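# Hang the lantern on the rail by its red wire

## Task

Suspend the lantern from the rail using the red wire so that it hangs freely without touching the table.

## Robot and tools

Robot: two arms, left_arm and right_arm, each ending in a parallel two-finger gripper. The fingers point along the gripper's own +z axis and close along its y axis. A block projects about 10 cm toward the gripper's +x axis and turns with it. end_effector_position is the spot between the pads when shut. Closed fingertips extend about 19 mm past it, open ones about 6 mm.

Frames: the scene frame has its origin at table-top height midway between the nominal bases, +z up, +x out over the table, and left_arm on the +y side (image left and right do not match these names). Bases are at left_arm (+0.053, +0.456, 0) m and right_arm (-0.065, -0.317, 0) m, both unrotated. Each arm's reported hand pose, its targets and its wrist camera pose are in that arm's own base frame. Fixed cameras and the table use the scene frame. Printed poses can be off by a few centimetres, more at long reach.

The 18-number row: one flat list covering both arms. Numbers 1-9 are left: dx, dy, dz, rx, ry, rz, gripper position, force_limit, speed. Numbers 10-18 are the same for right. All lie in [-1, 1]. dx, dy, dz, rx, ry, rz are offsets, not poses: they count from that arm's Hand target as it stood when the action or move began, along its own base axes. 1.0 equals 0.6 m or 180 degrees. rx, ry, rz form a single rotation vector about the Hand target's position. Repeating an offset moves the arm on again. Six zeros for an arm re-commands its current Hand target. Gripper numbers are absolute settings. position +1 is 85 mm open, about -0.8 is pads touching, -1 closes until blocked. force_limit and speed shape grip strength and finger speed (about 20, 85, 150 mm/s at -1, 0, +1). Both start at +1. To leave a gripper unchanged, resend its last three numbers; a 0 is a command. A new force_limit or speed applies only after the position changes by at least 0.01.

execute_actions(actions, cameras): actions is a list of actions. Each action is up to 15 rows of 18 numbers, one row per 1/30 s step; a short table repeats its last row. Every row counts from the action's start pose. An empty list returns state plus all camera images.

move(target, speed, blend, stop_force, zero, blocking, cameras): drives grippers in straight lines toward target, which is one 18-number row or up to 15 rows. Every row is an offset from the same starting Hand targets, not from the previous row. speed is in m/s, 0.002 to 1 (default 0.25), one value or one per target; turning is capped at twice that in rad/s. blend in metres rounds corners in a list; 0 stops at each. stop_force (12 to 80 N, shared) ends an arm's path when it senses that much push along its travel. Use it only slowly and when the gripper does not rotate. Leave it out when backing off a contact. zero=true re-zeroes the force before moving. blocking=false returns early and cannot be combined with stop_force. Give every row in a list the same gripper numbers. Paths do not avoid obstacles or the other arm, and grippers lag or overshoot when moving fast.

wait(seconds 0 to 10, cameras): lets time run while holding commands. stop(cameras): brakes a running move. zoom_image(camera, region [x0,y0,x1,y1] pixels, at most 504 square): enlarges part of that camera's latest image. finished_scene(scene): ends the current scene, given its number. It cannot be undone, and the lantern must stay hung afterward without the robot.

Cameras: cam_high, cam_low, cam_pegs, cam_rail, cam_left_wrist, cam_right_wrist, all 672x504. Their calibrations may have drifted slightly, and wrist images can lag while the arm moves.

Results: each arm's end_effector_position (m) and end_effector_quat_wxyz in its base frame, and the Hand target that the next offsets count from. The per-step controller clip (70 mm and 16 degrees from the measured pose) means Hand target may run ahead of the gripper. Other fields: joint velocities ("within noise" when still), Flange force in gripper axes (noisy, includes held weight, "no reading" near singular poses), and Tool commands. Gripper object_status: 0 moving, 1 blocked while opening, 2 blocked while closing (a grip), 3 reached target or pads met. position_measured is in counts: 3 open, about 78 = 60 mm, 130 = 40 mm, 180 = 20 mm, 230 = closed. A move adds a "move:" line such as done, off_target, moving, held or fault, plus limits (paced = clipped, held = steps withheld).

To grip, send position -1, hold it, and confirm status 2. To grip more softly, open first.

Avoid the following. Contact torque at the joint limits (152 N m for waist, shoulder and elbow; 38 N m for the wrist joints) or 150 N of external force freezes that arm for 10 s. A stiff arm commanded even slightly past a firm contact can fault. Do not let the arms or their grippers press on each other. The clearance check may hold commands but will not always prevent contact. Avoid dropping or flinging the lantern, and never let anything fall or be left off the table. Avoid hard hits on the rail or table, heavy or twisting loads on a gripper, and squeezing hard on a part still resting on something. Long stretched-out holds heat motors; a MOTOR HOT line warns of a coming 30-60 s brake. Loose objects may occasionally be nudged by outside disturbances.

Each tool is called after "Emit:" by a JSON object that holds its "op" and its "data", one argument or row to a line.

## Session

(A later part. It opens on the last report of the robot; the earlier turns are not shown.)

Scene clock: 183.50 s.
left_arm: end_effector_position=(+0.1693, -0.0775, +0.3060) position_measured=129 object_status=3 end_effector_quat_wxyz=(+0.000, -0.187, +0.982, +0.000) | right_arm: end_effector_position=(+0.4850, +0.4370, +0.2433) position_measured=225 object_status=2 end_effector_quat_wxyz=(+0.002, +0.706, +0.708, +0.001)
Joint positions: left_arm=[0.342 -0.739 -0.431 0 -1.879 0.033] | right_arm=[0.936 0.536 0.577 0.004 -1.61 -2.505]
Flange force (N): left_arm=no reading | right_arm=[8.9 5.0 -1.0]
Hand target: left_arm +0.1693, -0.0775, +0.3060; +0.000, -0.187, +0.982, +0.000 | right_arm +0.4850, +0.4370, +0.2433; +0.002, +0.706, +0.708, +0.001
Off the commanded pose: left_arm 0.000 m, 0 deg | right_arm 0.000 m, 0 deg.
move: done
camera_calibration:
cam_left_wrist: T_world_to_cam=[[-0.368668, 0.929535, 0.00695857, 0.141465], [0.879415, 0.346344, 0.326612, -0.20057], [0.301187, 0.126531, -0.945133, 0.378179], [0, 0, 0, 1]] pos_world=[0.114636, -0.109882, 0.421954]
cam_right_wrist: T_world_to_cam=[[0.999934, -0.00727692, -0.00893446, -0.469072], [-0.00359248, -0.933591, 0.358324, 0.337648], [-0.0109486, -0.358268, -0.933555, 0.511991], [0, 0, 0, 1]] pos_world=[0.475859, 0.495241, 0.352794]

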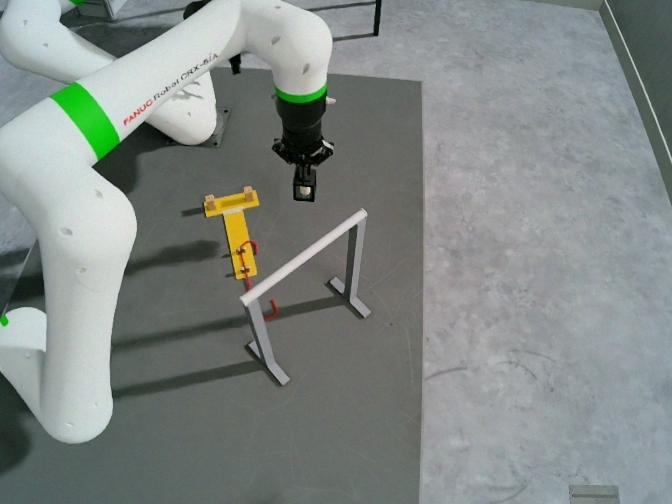

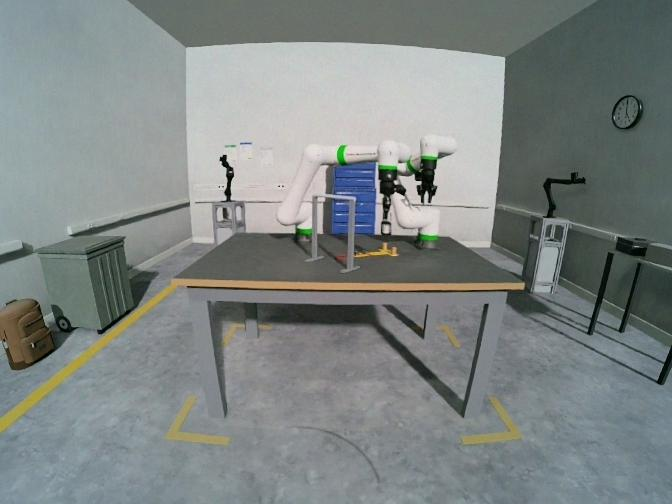

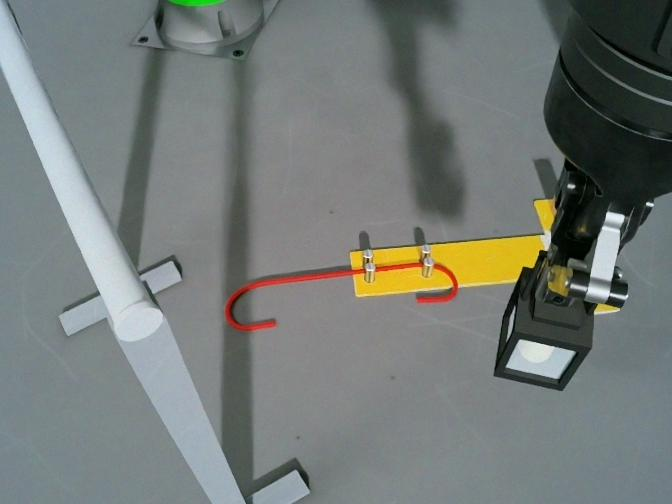

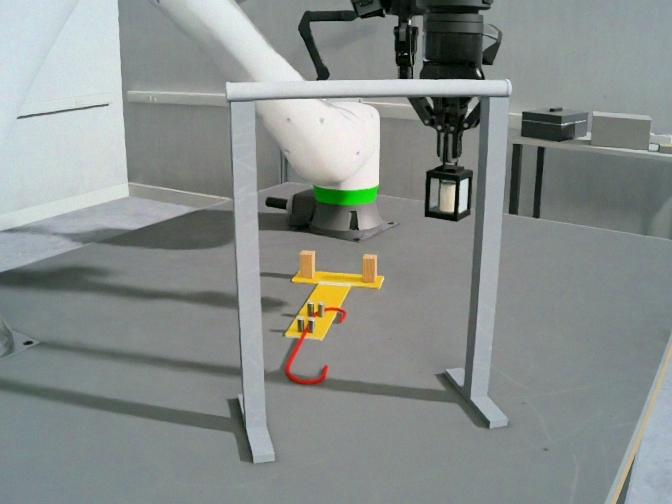

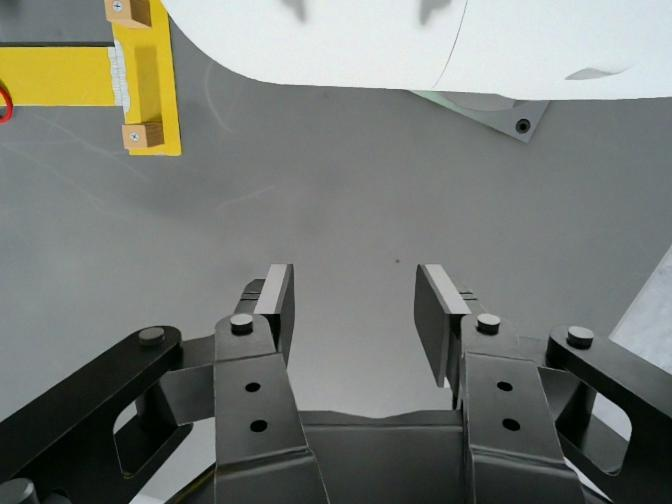

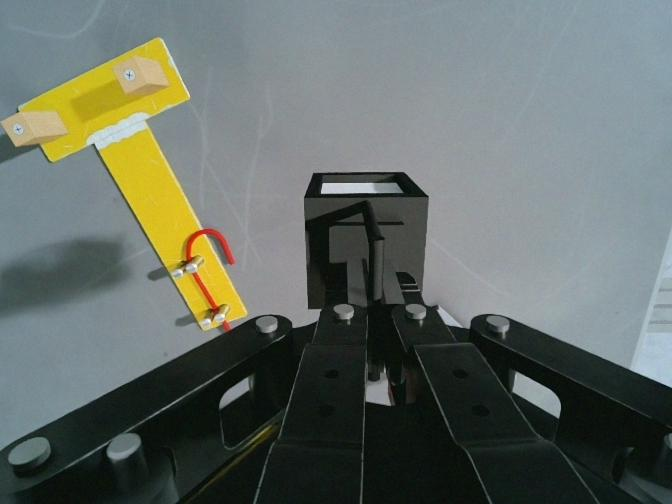

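Emit:
{"op": "move", "data": {
  "target": [
    [0,0,0,0,0,0,0,0.6,-0.5,0,0,-0.235,0,0,0,-1,-0.5,-0.6]
  ],
  "speed": 0.12
}}

Emit:
{"op": "move", "data": {
  "target": [
    [0,0,0,0,0,0,0,0.6,-0.5,0,0,-0.018,0,0,0,-1,-0.5,-0.6]
  ],
  "speed": 0.01,
  "stop_force": 12,
  "cameras": ["cam_rail","cam_right_wrist"]
}}

Scene clock: 186.00 s.
left_arm: end_effector_position=(+0.1693, -0.0775, +0.3060) position_measured=129 object_status=3 end_effector_quat_wxyz=(+0.000, -0.187, +0.982, +0.000) | right_arm: end_effector_position=(+0.4851, +0.4369, +0.1024) position_measured=225 object_status=2 end_effector_quat_wxyz=(+0.002, +0.706, +0.708, +0.001)
Joint positions: left_arm=[0.342 -0.739 -0.431 0 -1.879 0.033] | right_arm=[0.936 0.579 0.31 0.005 -1.3 -2.506]
Flange force (N): left_arm=no reading | right_arm=[10.6 7.7 0.0]
Hand target: left_arm +0.1693, -0.0775, +0.3060; +0.000, -0.187, +0.982, +0.000 | right_arm +0.4850, +0.4370, +0.1023; +0.002, +0.706, +0.708, +0.001
Off the commanded pose: left_arm 0.000 m, 0 deg | right_arm 0.000 m, 0 deg.
move: done

Scene clock: 187.53 s.
left_arm: end_effector_position=(+0.1693, -0.0775, +0.3060) position_measured=129 object_status=3 end_effector_quat_wxyz=(+0.000, -0.187, +0.982, +0.000) | right_arm: end_effector_position=(+0.4852, +0.4370, +0.0935) position_measured=225 object_status=2 end_effector_quat_wxyz=(+0.002, +0.706, +0.708, +0.001)
Joint positions: left_arm=[0.342 -0.739 -0.431 0 -1.879 0.033] | right_arm=[0.936 0.585 0.298 0.005 -1.282 -2.506]
Flange force (N): left_arm=no reading | right_arm=[5.9 3.8 -22.8]
Hand target: left_arm +0.1693, -0.0775, +0.3060; +0.000, -0.187, +0.982, +0.000 | right_arm +0.4851, +0.4370, +0.0934; +0.002, +0.706, +0.708, +0.001 (not the last commanded pose)
Off the commanded pose: left_arm 0.000 m, 0 deg | right_arm 0.002 m, 0 deg.
move: contact (right_arm)
camera_calibration:
cam_right_wrist: T_world_to_cam=[[0.999938, -0.00713775, -0.00856025, -0.470659], [-0.00359762, -0.933625, 0.358235, 0.391363], [-0.010549, -0.358182, -0.933592, 0.371921], [0, 0, 0, 1]] pos_world=[0.475961, 0.495241, 0.202994]
Images, in order (width x height): cam_rail 672x504, cam_right_wrist 672x504.

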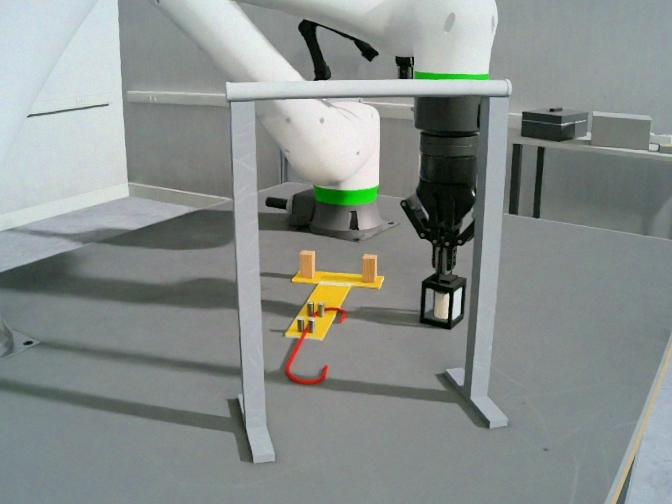

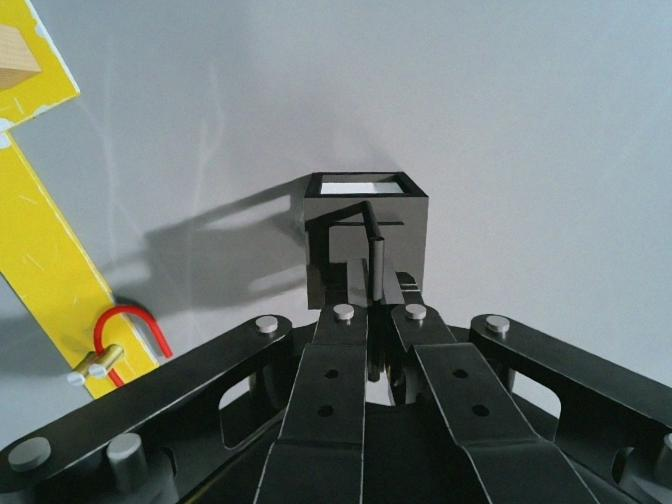

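Emit:
{"op": "move", "data": {
  "target": [0,0,0,0,0,0,0,0.6,-0.5,0,0,0,0,0,0,-0.2,-0.5,-0.6]
}}

Emit:
{"op": "move", "data": {
  "target": [
    [0,0,0,0,0,0,0,0.6,-0.5,0,0,0.15,0,0,0,-0.2,-0.5,-0.6],
    [0,0,0,0,0,0,0,0.6,-0.5,-0.15,0,0.45,0,0,0,-0.2,-0.5,-0.6],
    [0,0,0,0,0,0,0,0.6,-0.5,-0.3,-0.95,0.45,0,0,0,-0.2,-0.5,-0.6]
  ],
  "speed": [0.06,0.25,0.25],
  "blend": [0,0.04,0]
}}

Emit:
{"op": "move", "data": {
  "target": [0.12,-0.62,-0.2,0,0,0.4917,-0.2,0.2,-0.5,0,0,0,0,0,0,-0.2,-0.5,-0.6],
  "cameras": ["cam_high","cam_left_wrist","cam_pegs"]
}}

Scene clock: 189.83 s.
left_arm: end_effector_position=(+0.1693, -0.0775, +0.3060) position_measured=129 object_status=3 end_effector_quat_wxyz=(+0.000, -0.187, +0.982, +0.000) | right_arm: end_effector_position=(+0.4851, +0.4370, +0.0934) position_measured=154 object_status=0 end_effector_quat_wxyz=(+0.002, +0.706, +0.708, +0.001)
Joint positions: left_arm=[0.342 -0.739 -0.431 0 -1.879 0.033] | right_arm=[0.936 0.585 0.298 0.005 -1.282 -2.506]
Flange force (N): left_arm=no reading | right_arm=[10.2 7.1 -1.7]
Hand target: left_arm +0.1693, -0.0775, +0.3060; +0.000, -0.187, +0.982, +0.000 | right_arm +0.4851, +0.4370, +0.0934; +0.002, +0.706, +0.708, +0.001
Off the commanded pose: left_arm 0.000 m, 0 deg | right_arm 0.000 m, 0 deg.
move: done

Scene clock: 195.40 s.
left_arm: end_effector_position=(+0.1693, -0.0775, +0.3060) position_measured=129 object_status=3 end_effector_quat_wxyz=(+0.000, -0.187, +0.982, +0.000) | right_arm: end_effector_position=(+0.3051, -0.1330, +0.3634) position_measured=154 object_status=3 end_effector_quat_wxyz=(+0.002, +0.706, +0.708, +0.001)
Joint positions: left_arm=[0.342 -0.739 -0.431 0 -1.879 0.033] | right_arm=[-0.009 -0.282 -0.055 0.001 -1.793 -1.56]
Flange force (N): left_arm=no reading | right_arm=[1.8 9.3 -8.0]
Hand target: left_arm +0.1693, -0.0775, +0.3060; +0.000, -0.187, +0.982, +0.000 | right_arm +0.3051, -0.1330, +0.3634; +0.002, +0.706, +0.708, +0.001
Off the commanded pose: left_arm 0.000 m, 0 deg | right_arm 0.000 m, 0 deg.
move: done

Scene clock: 199.07 s.
left_arm: end_effector_position=(+0.2413, -0.4495, +0.1860) position_measured=154 object_status=3 end_effector_quat_wxyz=(+0.000, +0.819, -0.573, +0.000) | right_arm: end_effector_position=(+0.3051, -0.1330, +0.3634) position_measured=154 object_status=3 end_effector_quat_wxyz=(+0.002, +0.706, +0.708, +0.001)
Joint positions: left_arm=[-0.82 0.178 -0.033 0.001 -1.359 2.74] | right_arm=[-0.009 -0.282 -0.055 0.001 -1.793 -1.56]
Flange force (N): left_arm=[-9.1 3.2 -0.2] | right_arm=[3.2 7.0 -6.7]
Hand target: left_arm +0.2413, -0.4495, +0.1860; +0.000, +0.819, -0.573, +0.000 | right_arm +0.3051, -0.1330, +0.3634; +0.002, +0.706, +0.708, +0.001
Off the commanded pose: left_arm 0.000 m, 0 deg | right_arm 0.000 m, 0 deg.
move: done
camera_calibration:
cam_left_wrist: T_world_to_cam=[[-0.938852, -0.344251, 0.00697749, 0.0796263], [-0.323247, 0.888187, 0.326552, 0.437971], [-0.118613, 0.304328, -0.945154, 0.471384], [0, 0, 0, 1]] pos_world=[0.272242, -0.505044, 0.301954]
Images, in order (width x height): cam_high 672x504, cam_pegs 672x504, cam_left_wrist 672x504.

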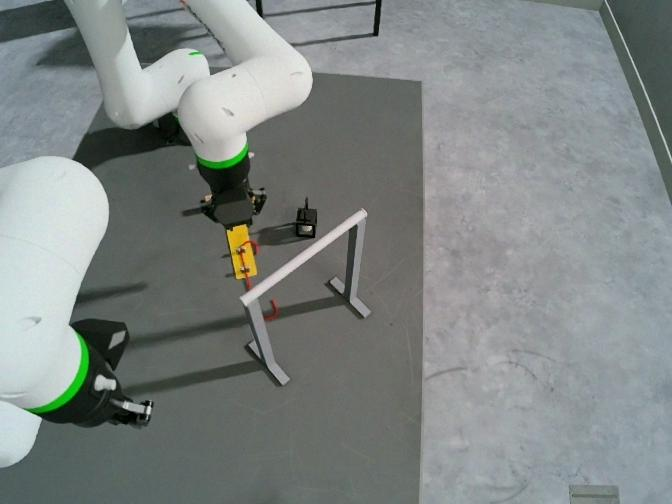

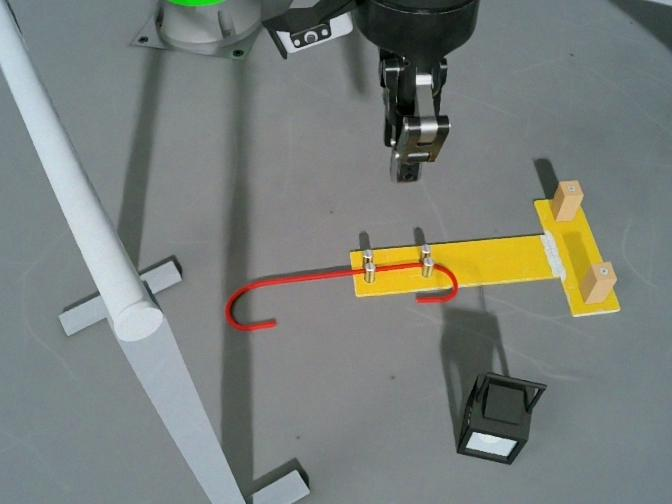

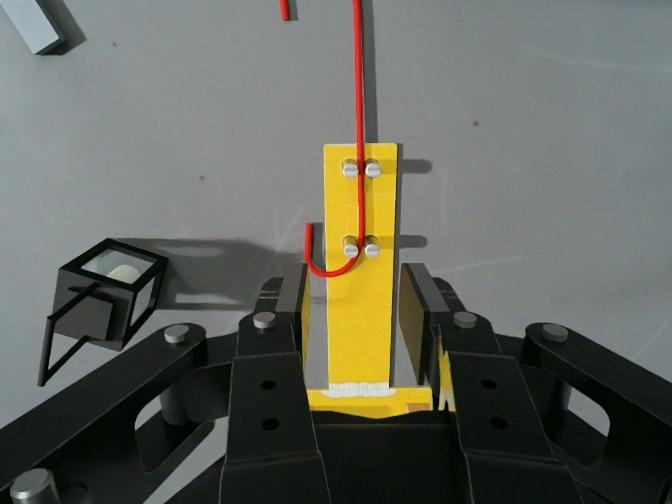

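Emit:
{"op": "move", "data": {
  "target": [0.0178,-0.0872,-0.225,0,0,0,-0.3,0.2,-0.5,0,0,0,0,0,0,-0.2,-0.5,-0.6],
  "speed": 0.15,
  "cameras": ["cam_left_wrist"]
}}

Emit:
{"op": "move", "data": {
  "target": [0,0,-0.0492,0,0,0,-0.3,0.2,-0.5,0,0,0,0,0,0,-0.2,-0.5,-0.6],
  "speed": 0.02,
  "stop_force": 12,
  "cameras": ["cam_left_wrist","cam_pegs"]
}}

Scene clock: 201.60 s.
left_arm: end_effector_position=(+0.2520, -0.5018, +0.0510) position_measured=167 object_status=3 end_effector_quat_wxyz=(+0.000, +0.819, -0.573, +0.000) | right_arm: end_effector_position=(+0.3051, -0.1330, +0.3634) position_measured=154 object_status=3 end_effector_quat_wxyz=(+0.002, +0.706, +0.708, +0.001)
Joint positions: left_arm=[-0.871 0.412 -0.065 0.001 -1.093 2.792] | right_arm=[-0.009 -0.282 -0.055 0.001 -1.793 -1.56]
Flange force (N): left_arm=[-7.4 2.8 -2.8] | right_arm=[2.5 8.4 -7.5]
Hand target: left_arm +0.2520, -0.5018, +0.0510; +0.000, +0.819, -0.573, +0.000 | right_arm +0.3051, -0.1330, +0.3634; +0.002, +0.706, +0.708, +0.001
Off the commanded pose: left_arm 0.000 m, 0 deg | right_arm 0.000 m, 0 deg.
move: done
camera_calibration:
cam_left_wrist: T_world_to_cam=[[-0.938856, -0.344241, 0.00694564, 0.0726208], [-0.323233, 0.888149, 0.326667, 0.53189], [-0.118621, 0.304448, -0.945114, 0.36113], [0, 0, 0, 1]] pos_world=[0.282942, -0.557345, 0.167054]
Images, in order (width x height): cam_left_wrist 672x504.

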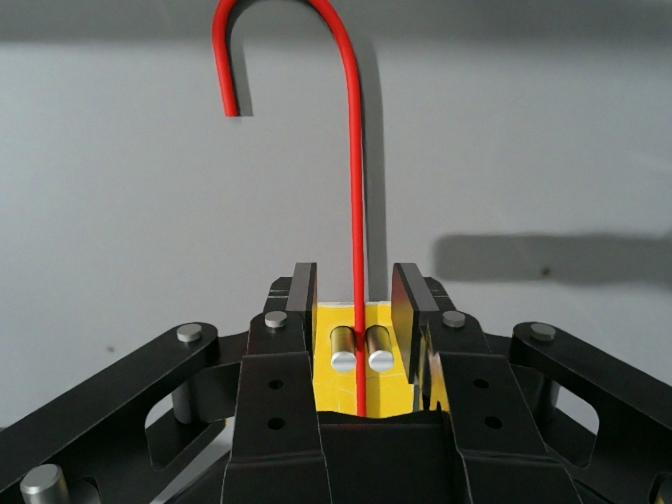

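Scene clock: 203.90 s.
left_arm: end_effector_position=(+0.2520, -0.5018, +0.0214) position_measured=167 object_status=3 end_effector_quat_wxyz=(+0.000, +0.819, -0.573, +0.000) | right_arm: end_effector_position=(+0.3051, -0.1330, +0.3634) position_measured=154 object_status=3 end_effector_quat_wxyz=(+0.002, +0.706, +0.708, +0.001)
Joint positions: left_arm=[-0.871 0.447 -0.093 0.001 -1.031 2.792] | right_arm=[-0.009 -0.282 -0.055 0.001 -1.793 -1.56]
Flange force (N): left_arm=[-7.3 2.1 -2.5] | right_arm=[2.5 8.5 -7.0]
Hand target: left_arm +0.2520, -0.5018, +0.0214; +0.000, +0.819, -0.573, +0.000 | right_arm +0.3051, -0.1330, +0.3634; +0.002, +0.706, +0.708, +0.001
Off the commanded pose: left_arm 0.000 m, 0 deg | right_arm 0.000 m, 0 deg.
move: done
camera_calibration:
cam_left_wrist: T_world_to_cam=[[-0.938803, -0.344384, 0.00699101, 0.0726916], [-0.32335, 0.888095, 0.326699, 0.541647], [-0.118719, 0.304445, -0.945103, 0.333209], [0, 0, 0, 1]] pos_world=[0.282943, -0.557444, 0.137453]
Images, in order (width x height): cam_pegs 672x504, cam_left_wrist 672x504.

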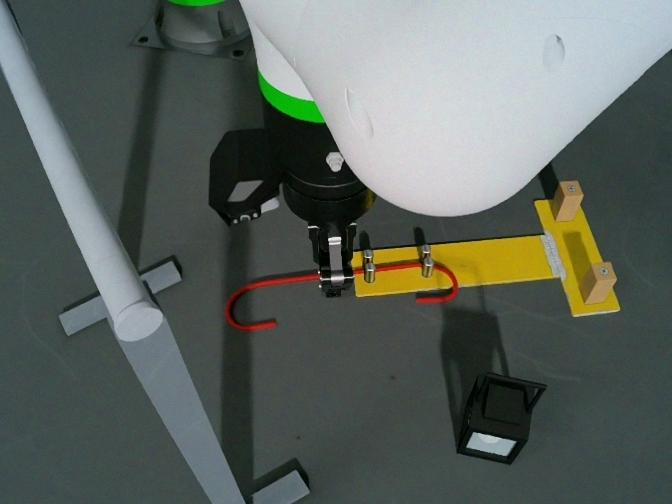

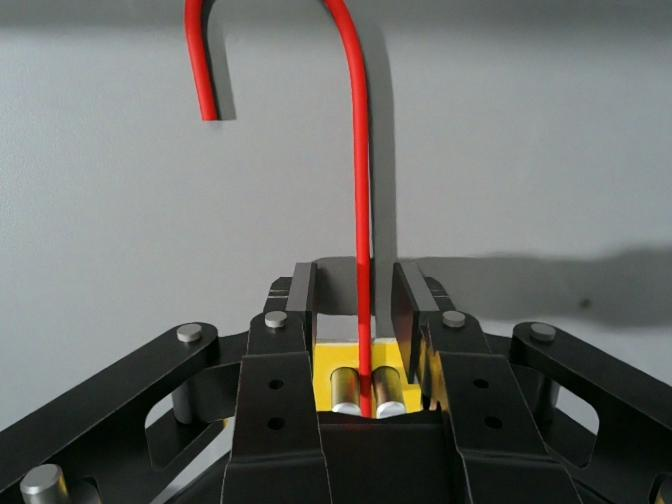

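Emit:
{"op": "move", "data": {
  "target": [-0.0031,-0.0011,0,0,0,0,-1,0.4,-0.6,0,0,0,0,0,0,-0.2,-0.5,-0.6]
}}

Emit:
{"op": "move", "data": {
  "target": [0,0,0.12,0,0,0,-1,0.4,-0.6,0,0,0,0,0,0,-0.2,-0.5,-0.6],
  "speed": 0.03,
  "cameras": ["cam_left_wrist","cam_pegs","cam_rail"]
}}

Scene clock: 205.33 s.
left_arm: end_effector_position=(+0.2502, -0.5025, +0.0214) position_measured=226 object_status=2 end_effector_quat_wxyz=(+0.000, +0.819, -0.573, +0.000) | right_arm: end_effector_position=(+0.3051, -0.1330, +0.3634) position_measured=154 object_status=3 end_effector_quat_wxyz=(+0.002, +0.706, +0.708, +0.001)
Joint positions: left_arm=[-0.875 0.446 -0.094 0.001 -1.03 2.795] | right_arm=[-0.009 -0.282 -0.055 0.001 -1.793 -1.56]
Flange force (N): left_arm=[-7.5 3.1 -3.6] | right_arm=[2.9 8.0 -6.6]
Hand target: left_arm +0.2502, -0.5025, +0.0214; +0.000, +0.819, -0.573, +0.000 | right_arm +0.3051, -0.1330, +0.3634; +0.002, +0.706, +0.708, +0.001
Off the commanded pose: left_arm 0.000 m, 0 deg | right_arm 0.000 m, 0 deg.
move: done

Scene clock: 208.07 s.
left_arm: end_effector_position=(+0.2502, -0.5025, +0.0934) position_measured=226 object_status=2 end_effector_quat_wxyz=(+0.000, +0.819, -0.573, +0.000) | right_arm: end_effector_position=(+0.3051, -0.1330, +0.3634) position_measured=154 object_status=3 end_effector_quat_wxyz=(+0.002, +0.706, +0.708, +0.001)
Joint positions: left_arm=[-0.875 0.368 -0.018 0.001 -1.184 2.795] | right_arm=[-0.009 -0.282 -0.055 0.001 -1.793 -1.56]
Flange force (N): left_arm=[-11.9 3.6 -0.6] | right_arm=[2.8 8.3 -7.4]
Hand target: left_arm +0.2502, -0.5025, +0.0934; +0.000, +0.819, -0.573, +0.000 | right_arm +0.3051, -0.1330, +0.3634; +0.002, +0.706, +0.708, +0.001
Off the commanded pose: left_arm 0.000 m, 0 deg | right_arm 0.000 m, 0 deg.
move: done
camera_calibration:
cam_left_wrist: T_world_to_cam=[[-0.938844, -0.34427, 0.00703409, 0.0702644], [-0.323229, 0.888139, 0.326698, 0.518067], [-0.11872, 0.304445, -0.945103, 0.401119], [0, 0, 0, 1]] pos_world=[0.281043, -0.558045, 0.209353]
Images, in order (width x height): cam_pegs 672x504, cam_rail 672x504, cam_left_wrist 672x504.

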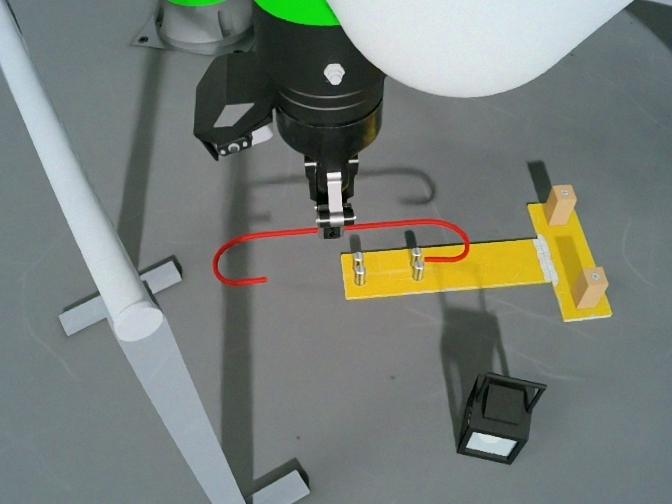

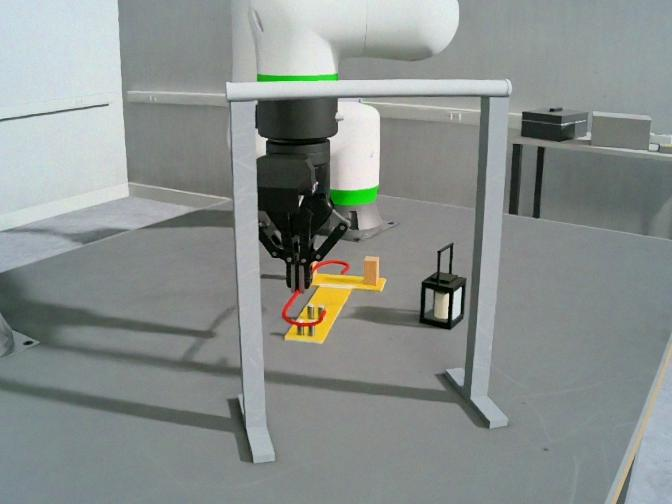

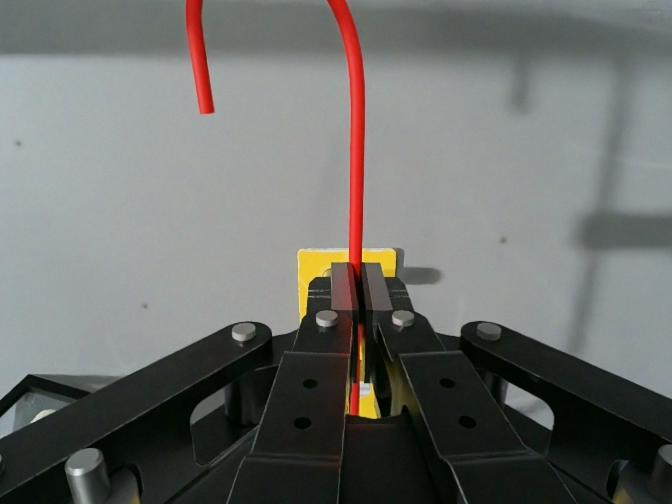

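Emit:
{"op": "move", "data": {
  "target": [
    [0,0,0.3,0,0,0,-1,0.4,-0.6,0,0,0,0,0,0,-0.2,-0.5,-0.6],
    [0.2,0.25,0.4,-0.494,-0.087,-0.087,-1,0.4,-0.6,0,0,0,0,0,0,-0.2,-0.5,-0.6]
  ],
  "speed": 0.2,
  "blend": 0.03,
  "cameras": ["all"]
}}

Scene clock: 217.83 s.
left_arm: end_effector_position=(+0.3702, -0.3525, +0.3334) position_measured=226 object_status=2 end_effector_quat_wxyz=(+0.500, +0.501, -0.500, +0.499) | right_arm: end_effector_position=(+0.3051, -0.1330, +0.3634) position_measured=154 object_status=3 end_effector_quat_wxyz=(+0.002, +0.706, +0.708, +0.001)
Joint positions: left_arm=[-0.149 0.017 -0.896 1.688 -1.479 0.654] | right_arm=[-0.009 -0.282 -0.055 0.001 -1.793 -1.56]
Flange force (N): left_arm=[4.9 9.1 3.0] | right_arm=[3.3 8.4 -7.5]
Hand target: left_arm +0.3702, -0.3525, +0.3334; +0.500, +0.501, -0.500, +0.499 | right_arm +0.3051, -0.1330, +0.3634; +0.002, +0.706, +0.708, +0.001
Off the commanded pose: left_arm 0.000 m, 0 deg | right_arm 0.000 m, 0 deg.
move: done
camera_calibration:
cam_left_wrist: T_world_to_cam=[[-0.999973, 0.00668344, 0.00319574, 0.380436], [-0.000825932, 0.328112, -0.944639, 0.452377], [-0.00736199, -0.944615, -0.328097, -0.0905943], [0, 0, 0, 1]] pos_world=[0.380132, -0.23655, 0.396393]
cam_right_wrist: T_world_to_cam=[[0.999937, -0.00717152, -0.00865347, -0.292385], [-0.00359613, -0.933637, 0.358202, -0.23816], [-0.0106481, -0.358149, -0.933604, 0.417965], [0, 0, 0, 1]] pos_world=[0.295961, -0.0747585, 0.472993]

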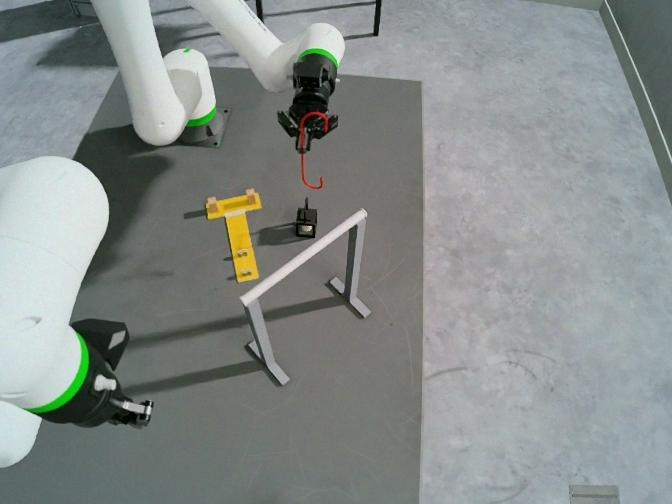

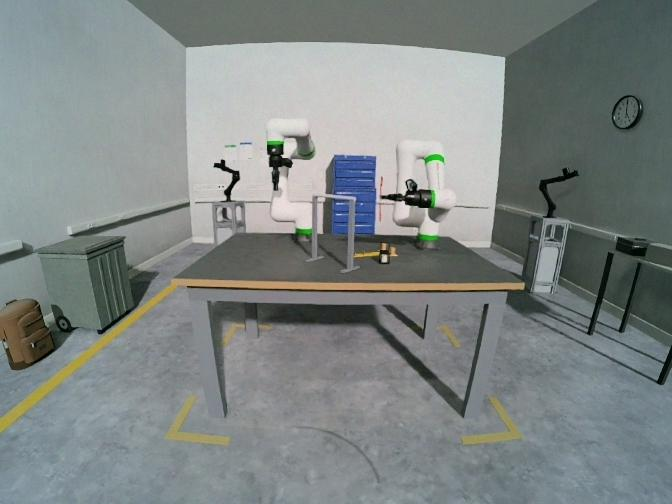

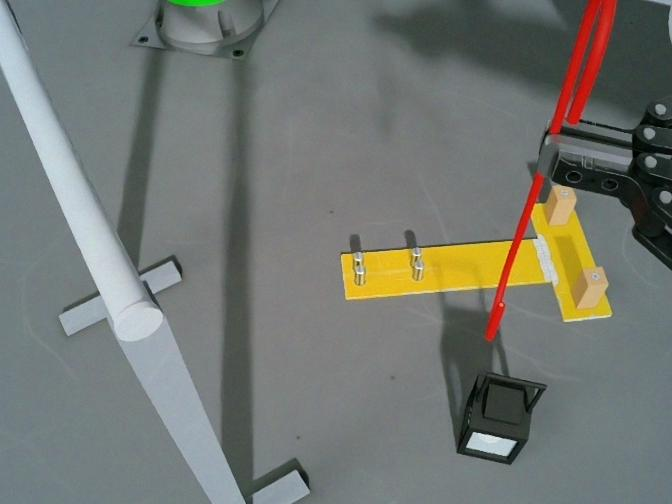

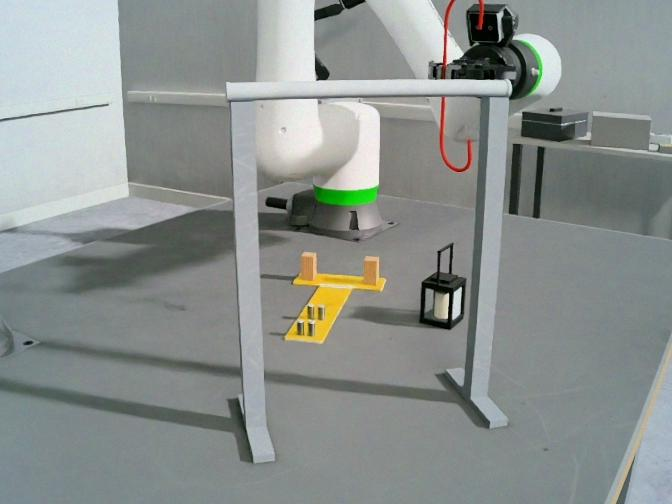

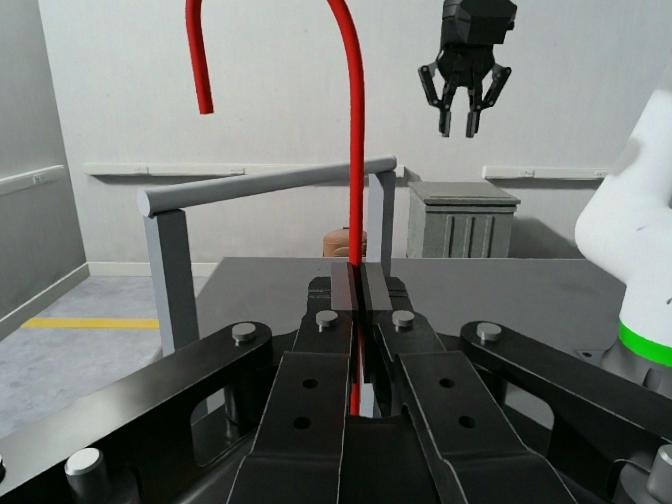

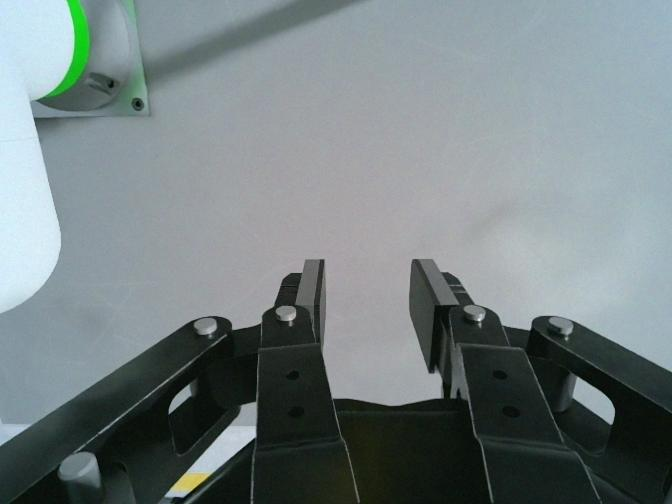

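Emit:
{"op": "move", "data": {
  "target": [
    [0.015,0.031,-0.1,0,0.25,0,-1,0.4,-0.6,0,0,0,0,0,0,-0.2,-0.5,-0.6],
    [0.015,0.031,-0.23,0,0.25,0,-1,0.4,-0.6,0,0,0,0,0,0,-0.2,-0.5,-0.6]
  ],
  "speed": 0.12,
  "cameras": ["cam_pegs","cam_rail","cam_high"]
}}

Emit:
{"op": "zoom_image", "data": {
  "camera": "cam_rail",
  "region": [380, 120, 520, 340]
}}

Emit:
{"op": "zoom_image", "data": {
  "camera": "cam_pegs",
  "region": [400, 200, 640, 480]
}}

Scene clock: 224.13 s.
left_arm: end_effector_position=(+0.3792, -0.3339, +0.1955) position_measured=226 object_status=2 end_effector_quat_wxyz=(+0.653, +0.654, -0.270, +0.270) | right_arm: end_effector_position=(+0.3051, -0.1330, +0.3634) position_measured=154 object_status=3 end_effector_quat_wxyz=(+0.002, +0.706, +0.708, +0.001)
Joint positions: left_arm=[-0.084 0.336 -0.951 1.65 -1.547 1.07] | right_arm=[-0.009 -0.282 -0.055 0.001 -1.793 -1.56]
Flange force (N): left_arm=[0.9 10.0 4.0] | right_arm=[2.7 8.3 -7.7]
Hand target: left_arm +0.3792, -0.3339, +0.1954; +0.653, +0.654, -0.270, +0.270 | right_arm +0.3051, -0.1330, +0.3634; +0.002, +0.706, +0.708, +0.001
Off the commanded pose: left_arm 0.000 m, 0 deg | right_arm 0.000 m, 0 deg.
move: done
Images, in order (width x height): cam_high 672x504, cam_pegs 672x504, cam_rail 672x504.

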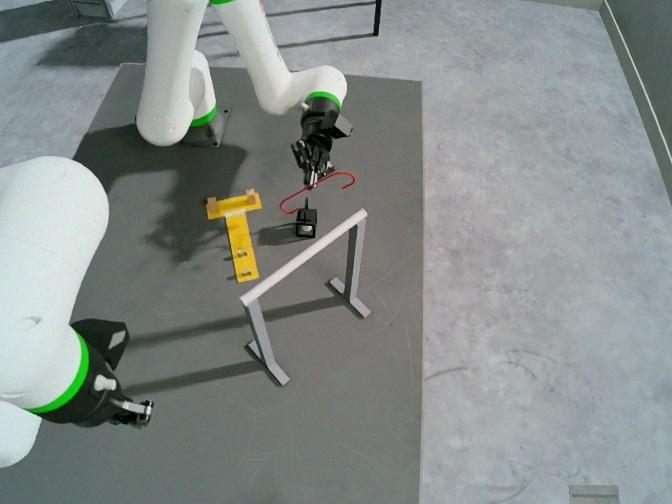

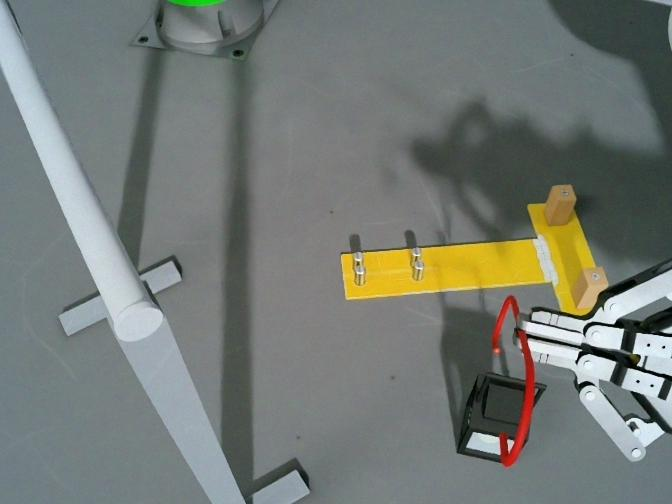

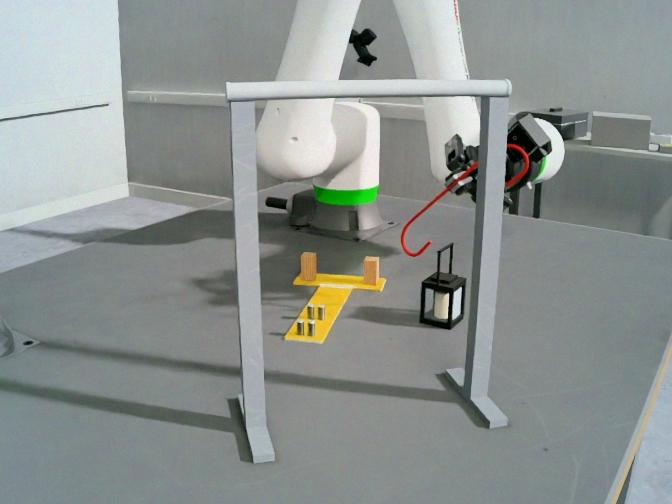

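Scaled by 2.291 from the camera's 672x504 image, which has a finer 960x720 frame.

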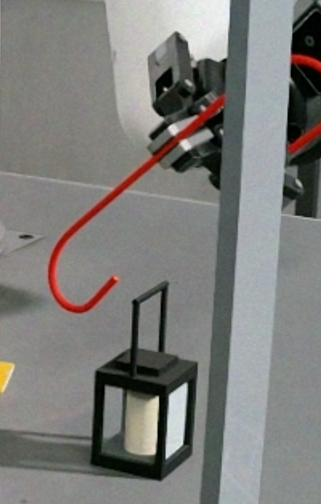

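Scaled by 1.800 from the camera's 672x504 image, which has a finer 960x720 frame.

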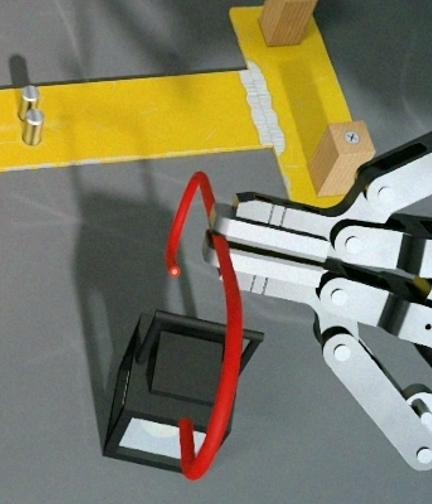

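Emit:
{"op": "move", "data": {
  "target": [
    [-0.007,0.033,0,0,0,0,-1,0.4,-0.6,0,0,0,0,0,0,-0.2,-0.5,-0.6],
    [-0.007,0.033,-0.043,0,0,0,-1,0.4,-0.6,0,0,0,0,0,0,-0.2,-0.5,-0.6]
  ],
  "speed": 0.08,
  "cameras": ["cam_pegs","cam_rail"]
}}

Emit:
{"op": "zoom_image", "data": {
  "camera": "cam_rail",
  "region": [380, 160, 480, 340]
}}

Emit:
{"op": "zoom_image", "data": {
  "camera": "cam_pegs",
  "region": [400, 260, 640, 480]
}}

Scene clock: 227.47 s.
left_arm: end_effector_position=(+0.3749, -0.3141, +0.1696) position_measured=226 object_status=2 end_effector_quat_wxyz=(+0.653, +0.654, -0.271, +0.270) | right_arm: end_effector_position=(+0.3051, -0.1330, +0.3634) position_measured=154 object_status=3 end_effector_quat_wxyz=(+0.002, +0.706, +0.708, +0.001)
Joint positions: left_arm=[-0.006 0.396 -0.964 1.576 -1.569 0.997] | right_arm=[-0.009 -0.282 -0.055 0.001 -1.793 -1.56]
Flange force (N): left_arm=[1.0 9.2 3.4] | right_arm=[2.3 8.0 -6.8]
Hand target: left_arm +0.3750, -0.3141, +0.1696; +0.653, +0.654, -0.270, +0.270 | right_arm +0.3051, -0.1330, +0.3634; +0.002, +0.706, +0.708, +0.001
Off the commanded pose: left_arm 0.000 m, 0 deg | right_arm 0.000 m, 0 deg.
move: done
Images, in order (width x height): cam_pegs 672x504, cam_rail 672x504.

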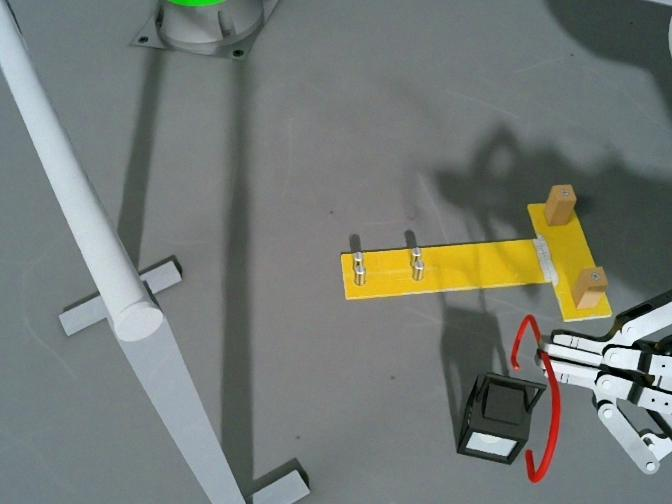

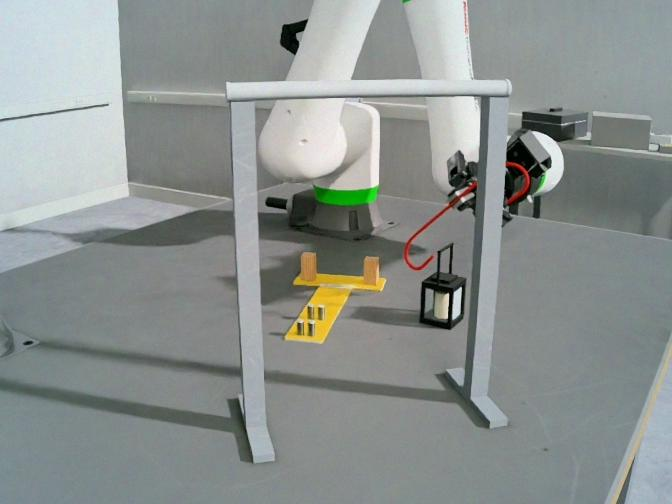

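Scaled by 2.800 from the camera's 672x504 image, which has a finer 960x720 frame.

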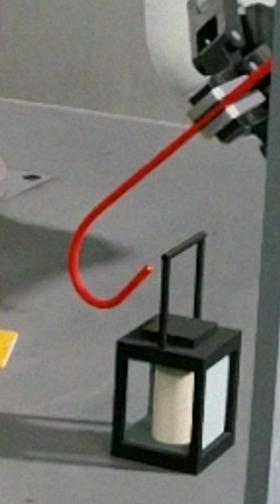

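Scaled by 2.100 from the camera's 672x504 image, which has a finer 960x720 frame.

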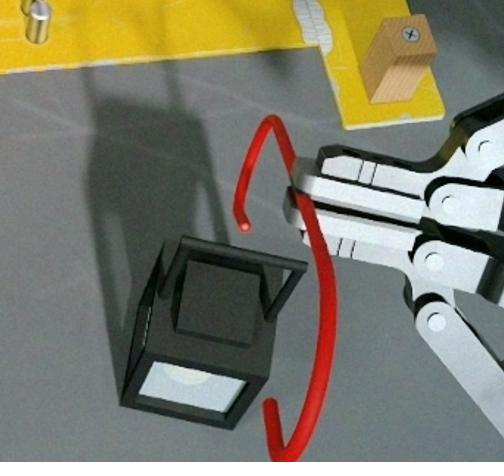

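Emit:
{"op": "move", "data": {
  "target": [0.047,0,0,0,0,0,-1,0.4,-0.6,0,0,0,0,0,0,-0.2,-0.5,-0.6],
  "speed": 0.04,
  "stop_force": 12,
  "cameras": ["cam_pegs","cam_rail"]
}}

Emit:
{"op": "zoom_image", "data": {
  "camera": "cam_rail",
  "region": [380, 160, 480, 340]
}}

Emit:
{"op": "zoom_image", "data": {
  "camera": "cam_pegs",
  "region": [400, 260, 640, 480]
}}

Scene clock: 230.20 s.
left_arm: end_effector_position=(+0.4032, -0.3141, +0.1696) position_measured=226 object_status=2 end_effector_quat_wxyz=(+0.653, +0.654, -0.270, +0.270) | right_arm: end_effector_position=(+0.3051, -0.1330, +0.3634) position_measured=154 object_status=3 end_effector_quat_wxyz=(+0.002, +0.706, +0.708, +0.001)
Joint positions: left_arm=[-0.006 0.439 -0.89 1.576 -1.569 1.029] | right_arm=[-0.009 -0.282 -0.055 0.001 -1.793 -1.56]
Flange force (N): left_arm=[0.7 6.9 2.8] | right_arm=[2.3 8.3 -8.2]
Hand target: left_arm +0.4032, -0.3141, +0.1696; +0.653, +0.654, -0.270, +0.270 | right_arm +0.3051, -0.1330, +0.3634; +0.002, +0.706, +0.708, +0.001
Off the commanded pose: left_arm 0.000 m, 0 deg | right_arm 0.000 m, 0 deg.
move: done
Images, in order (width x height): cam_pegs 672x504, cam_rail 672x504.

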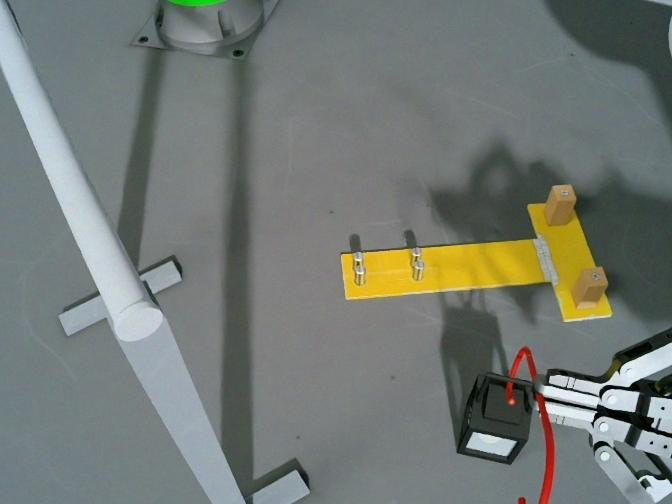

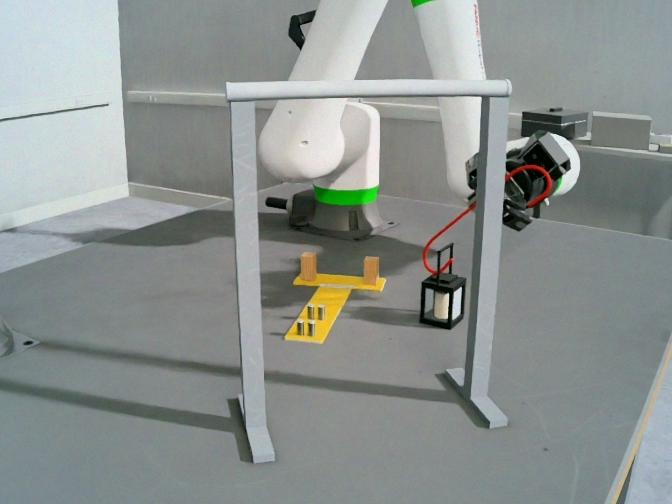

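Scaled by 2.800 from the camera's 672x504 image, which has a finer 960x720 frame.

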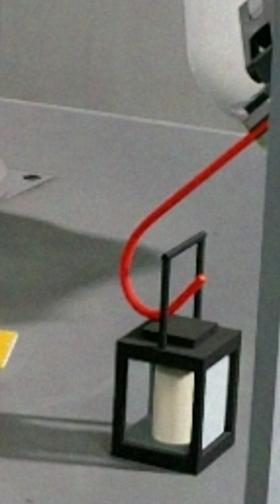

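Scaled by 2.100 from the camera's 672x504 image, which has a finer 960x720 frame.

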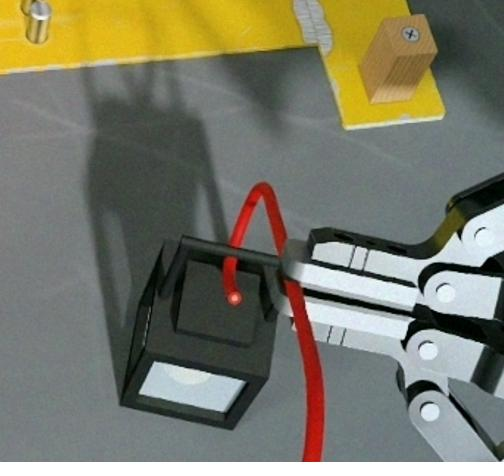

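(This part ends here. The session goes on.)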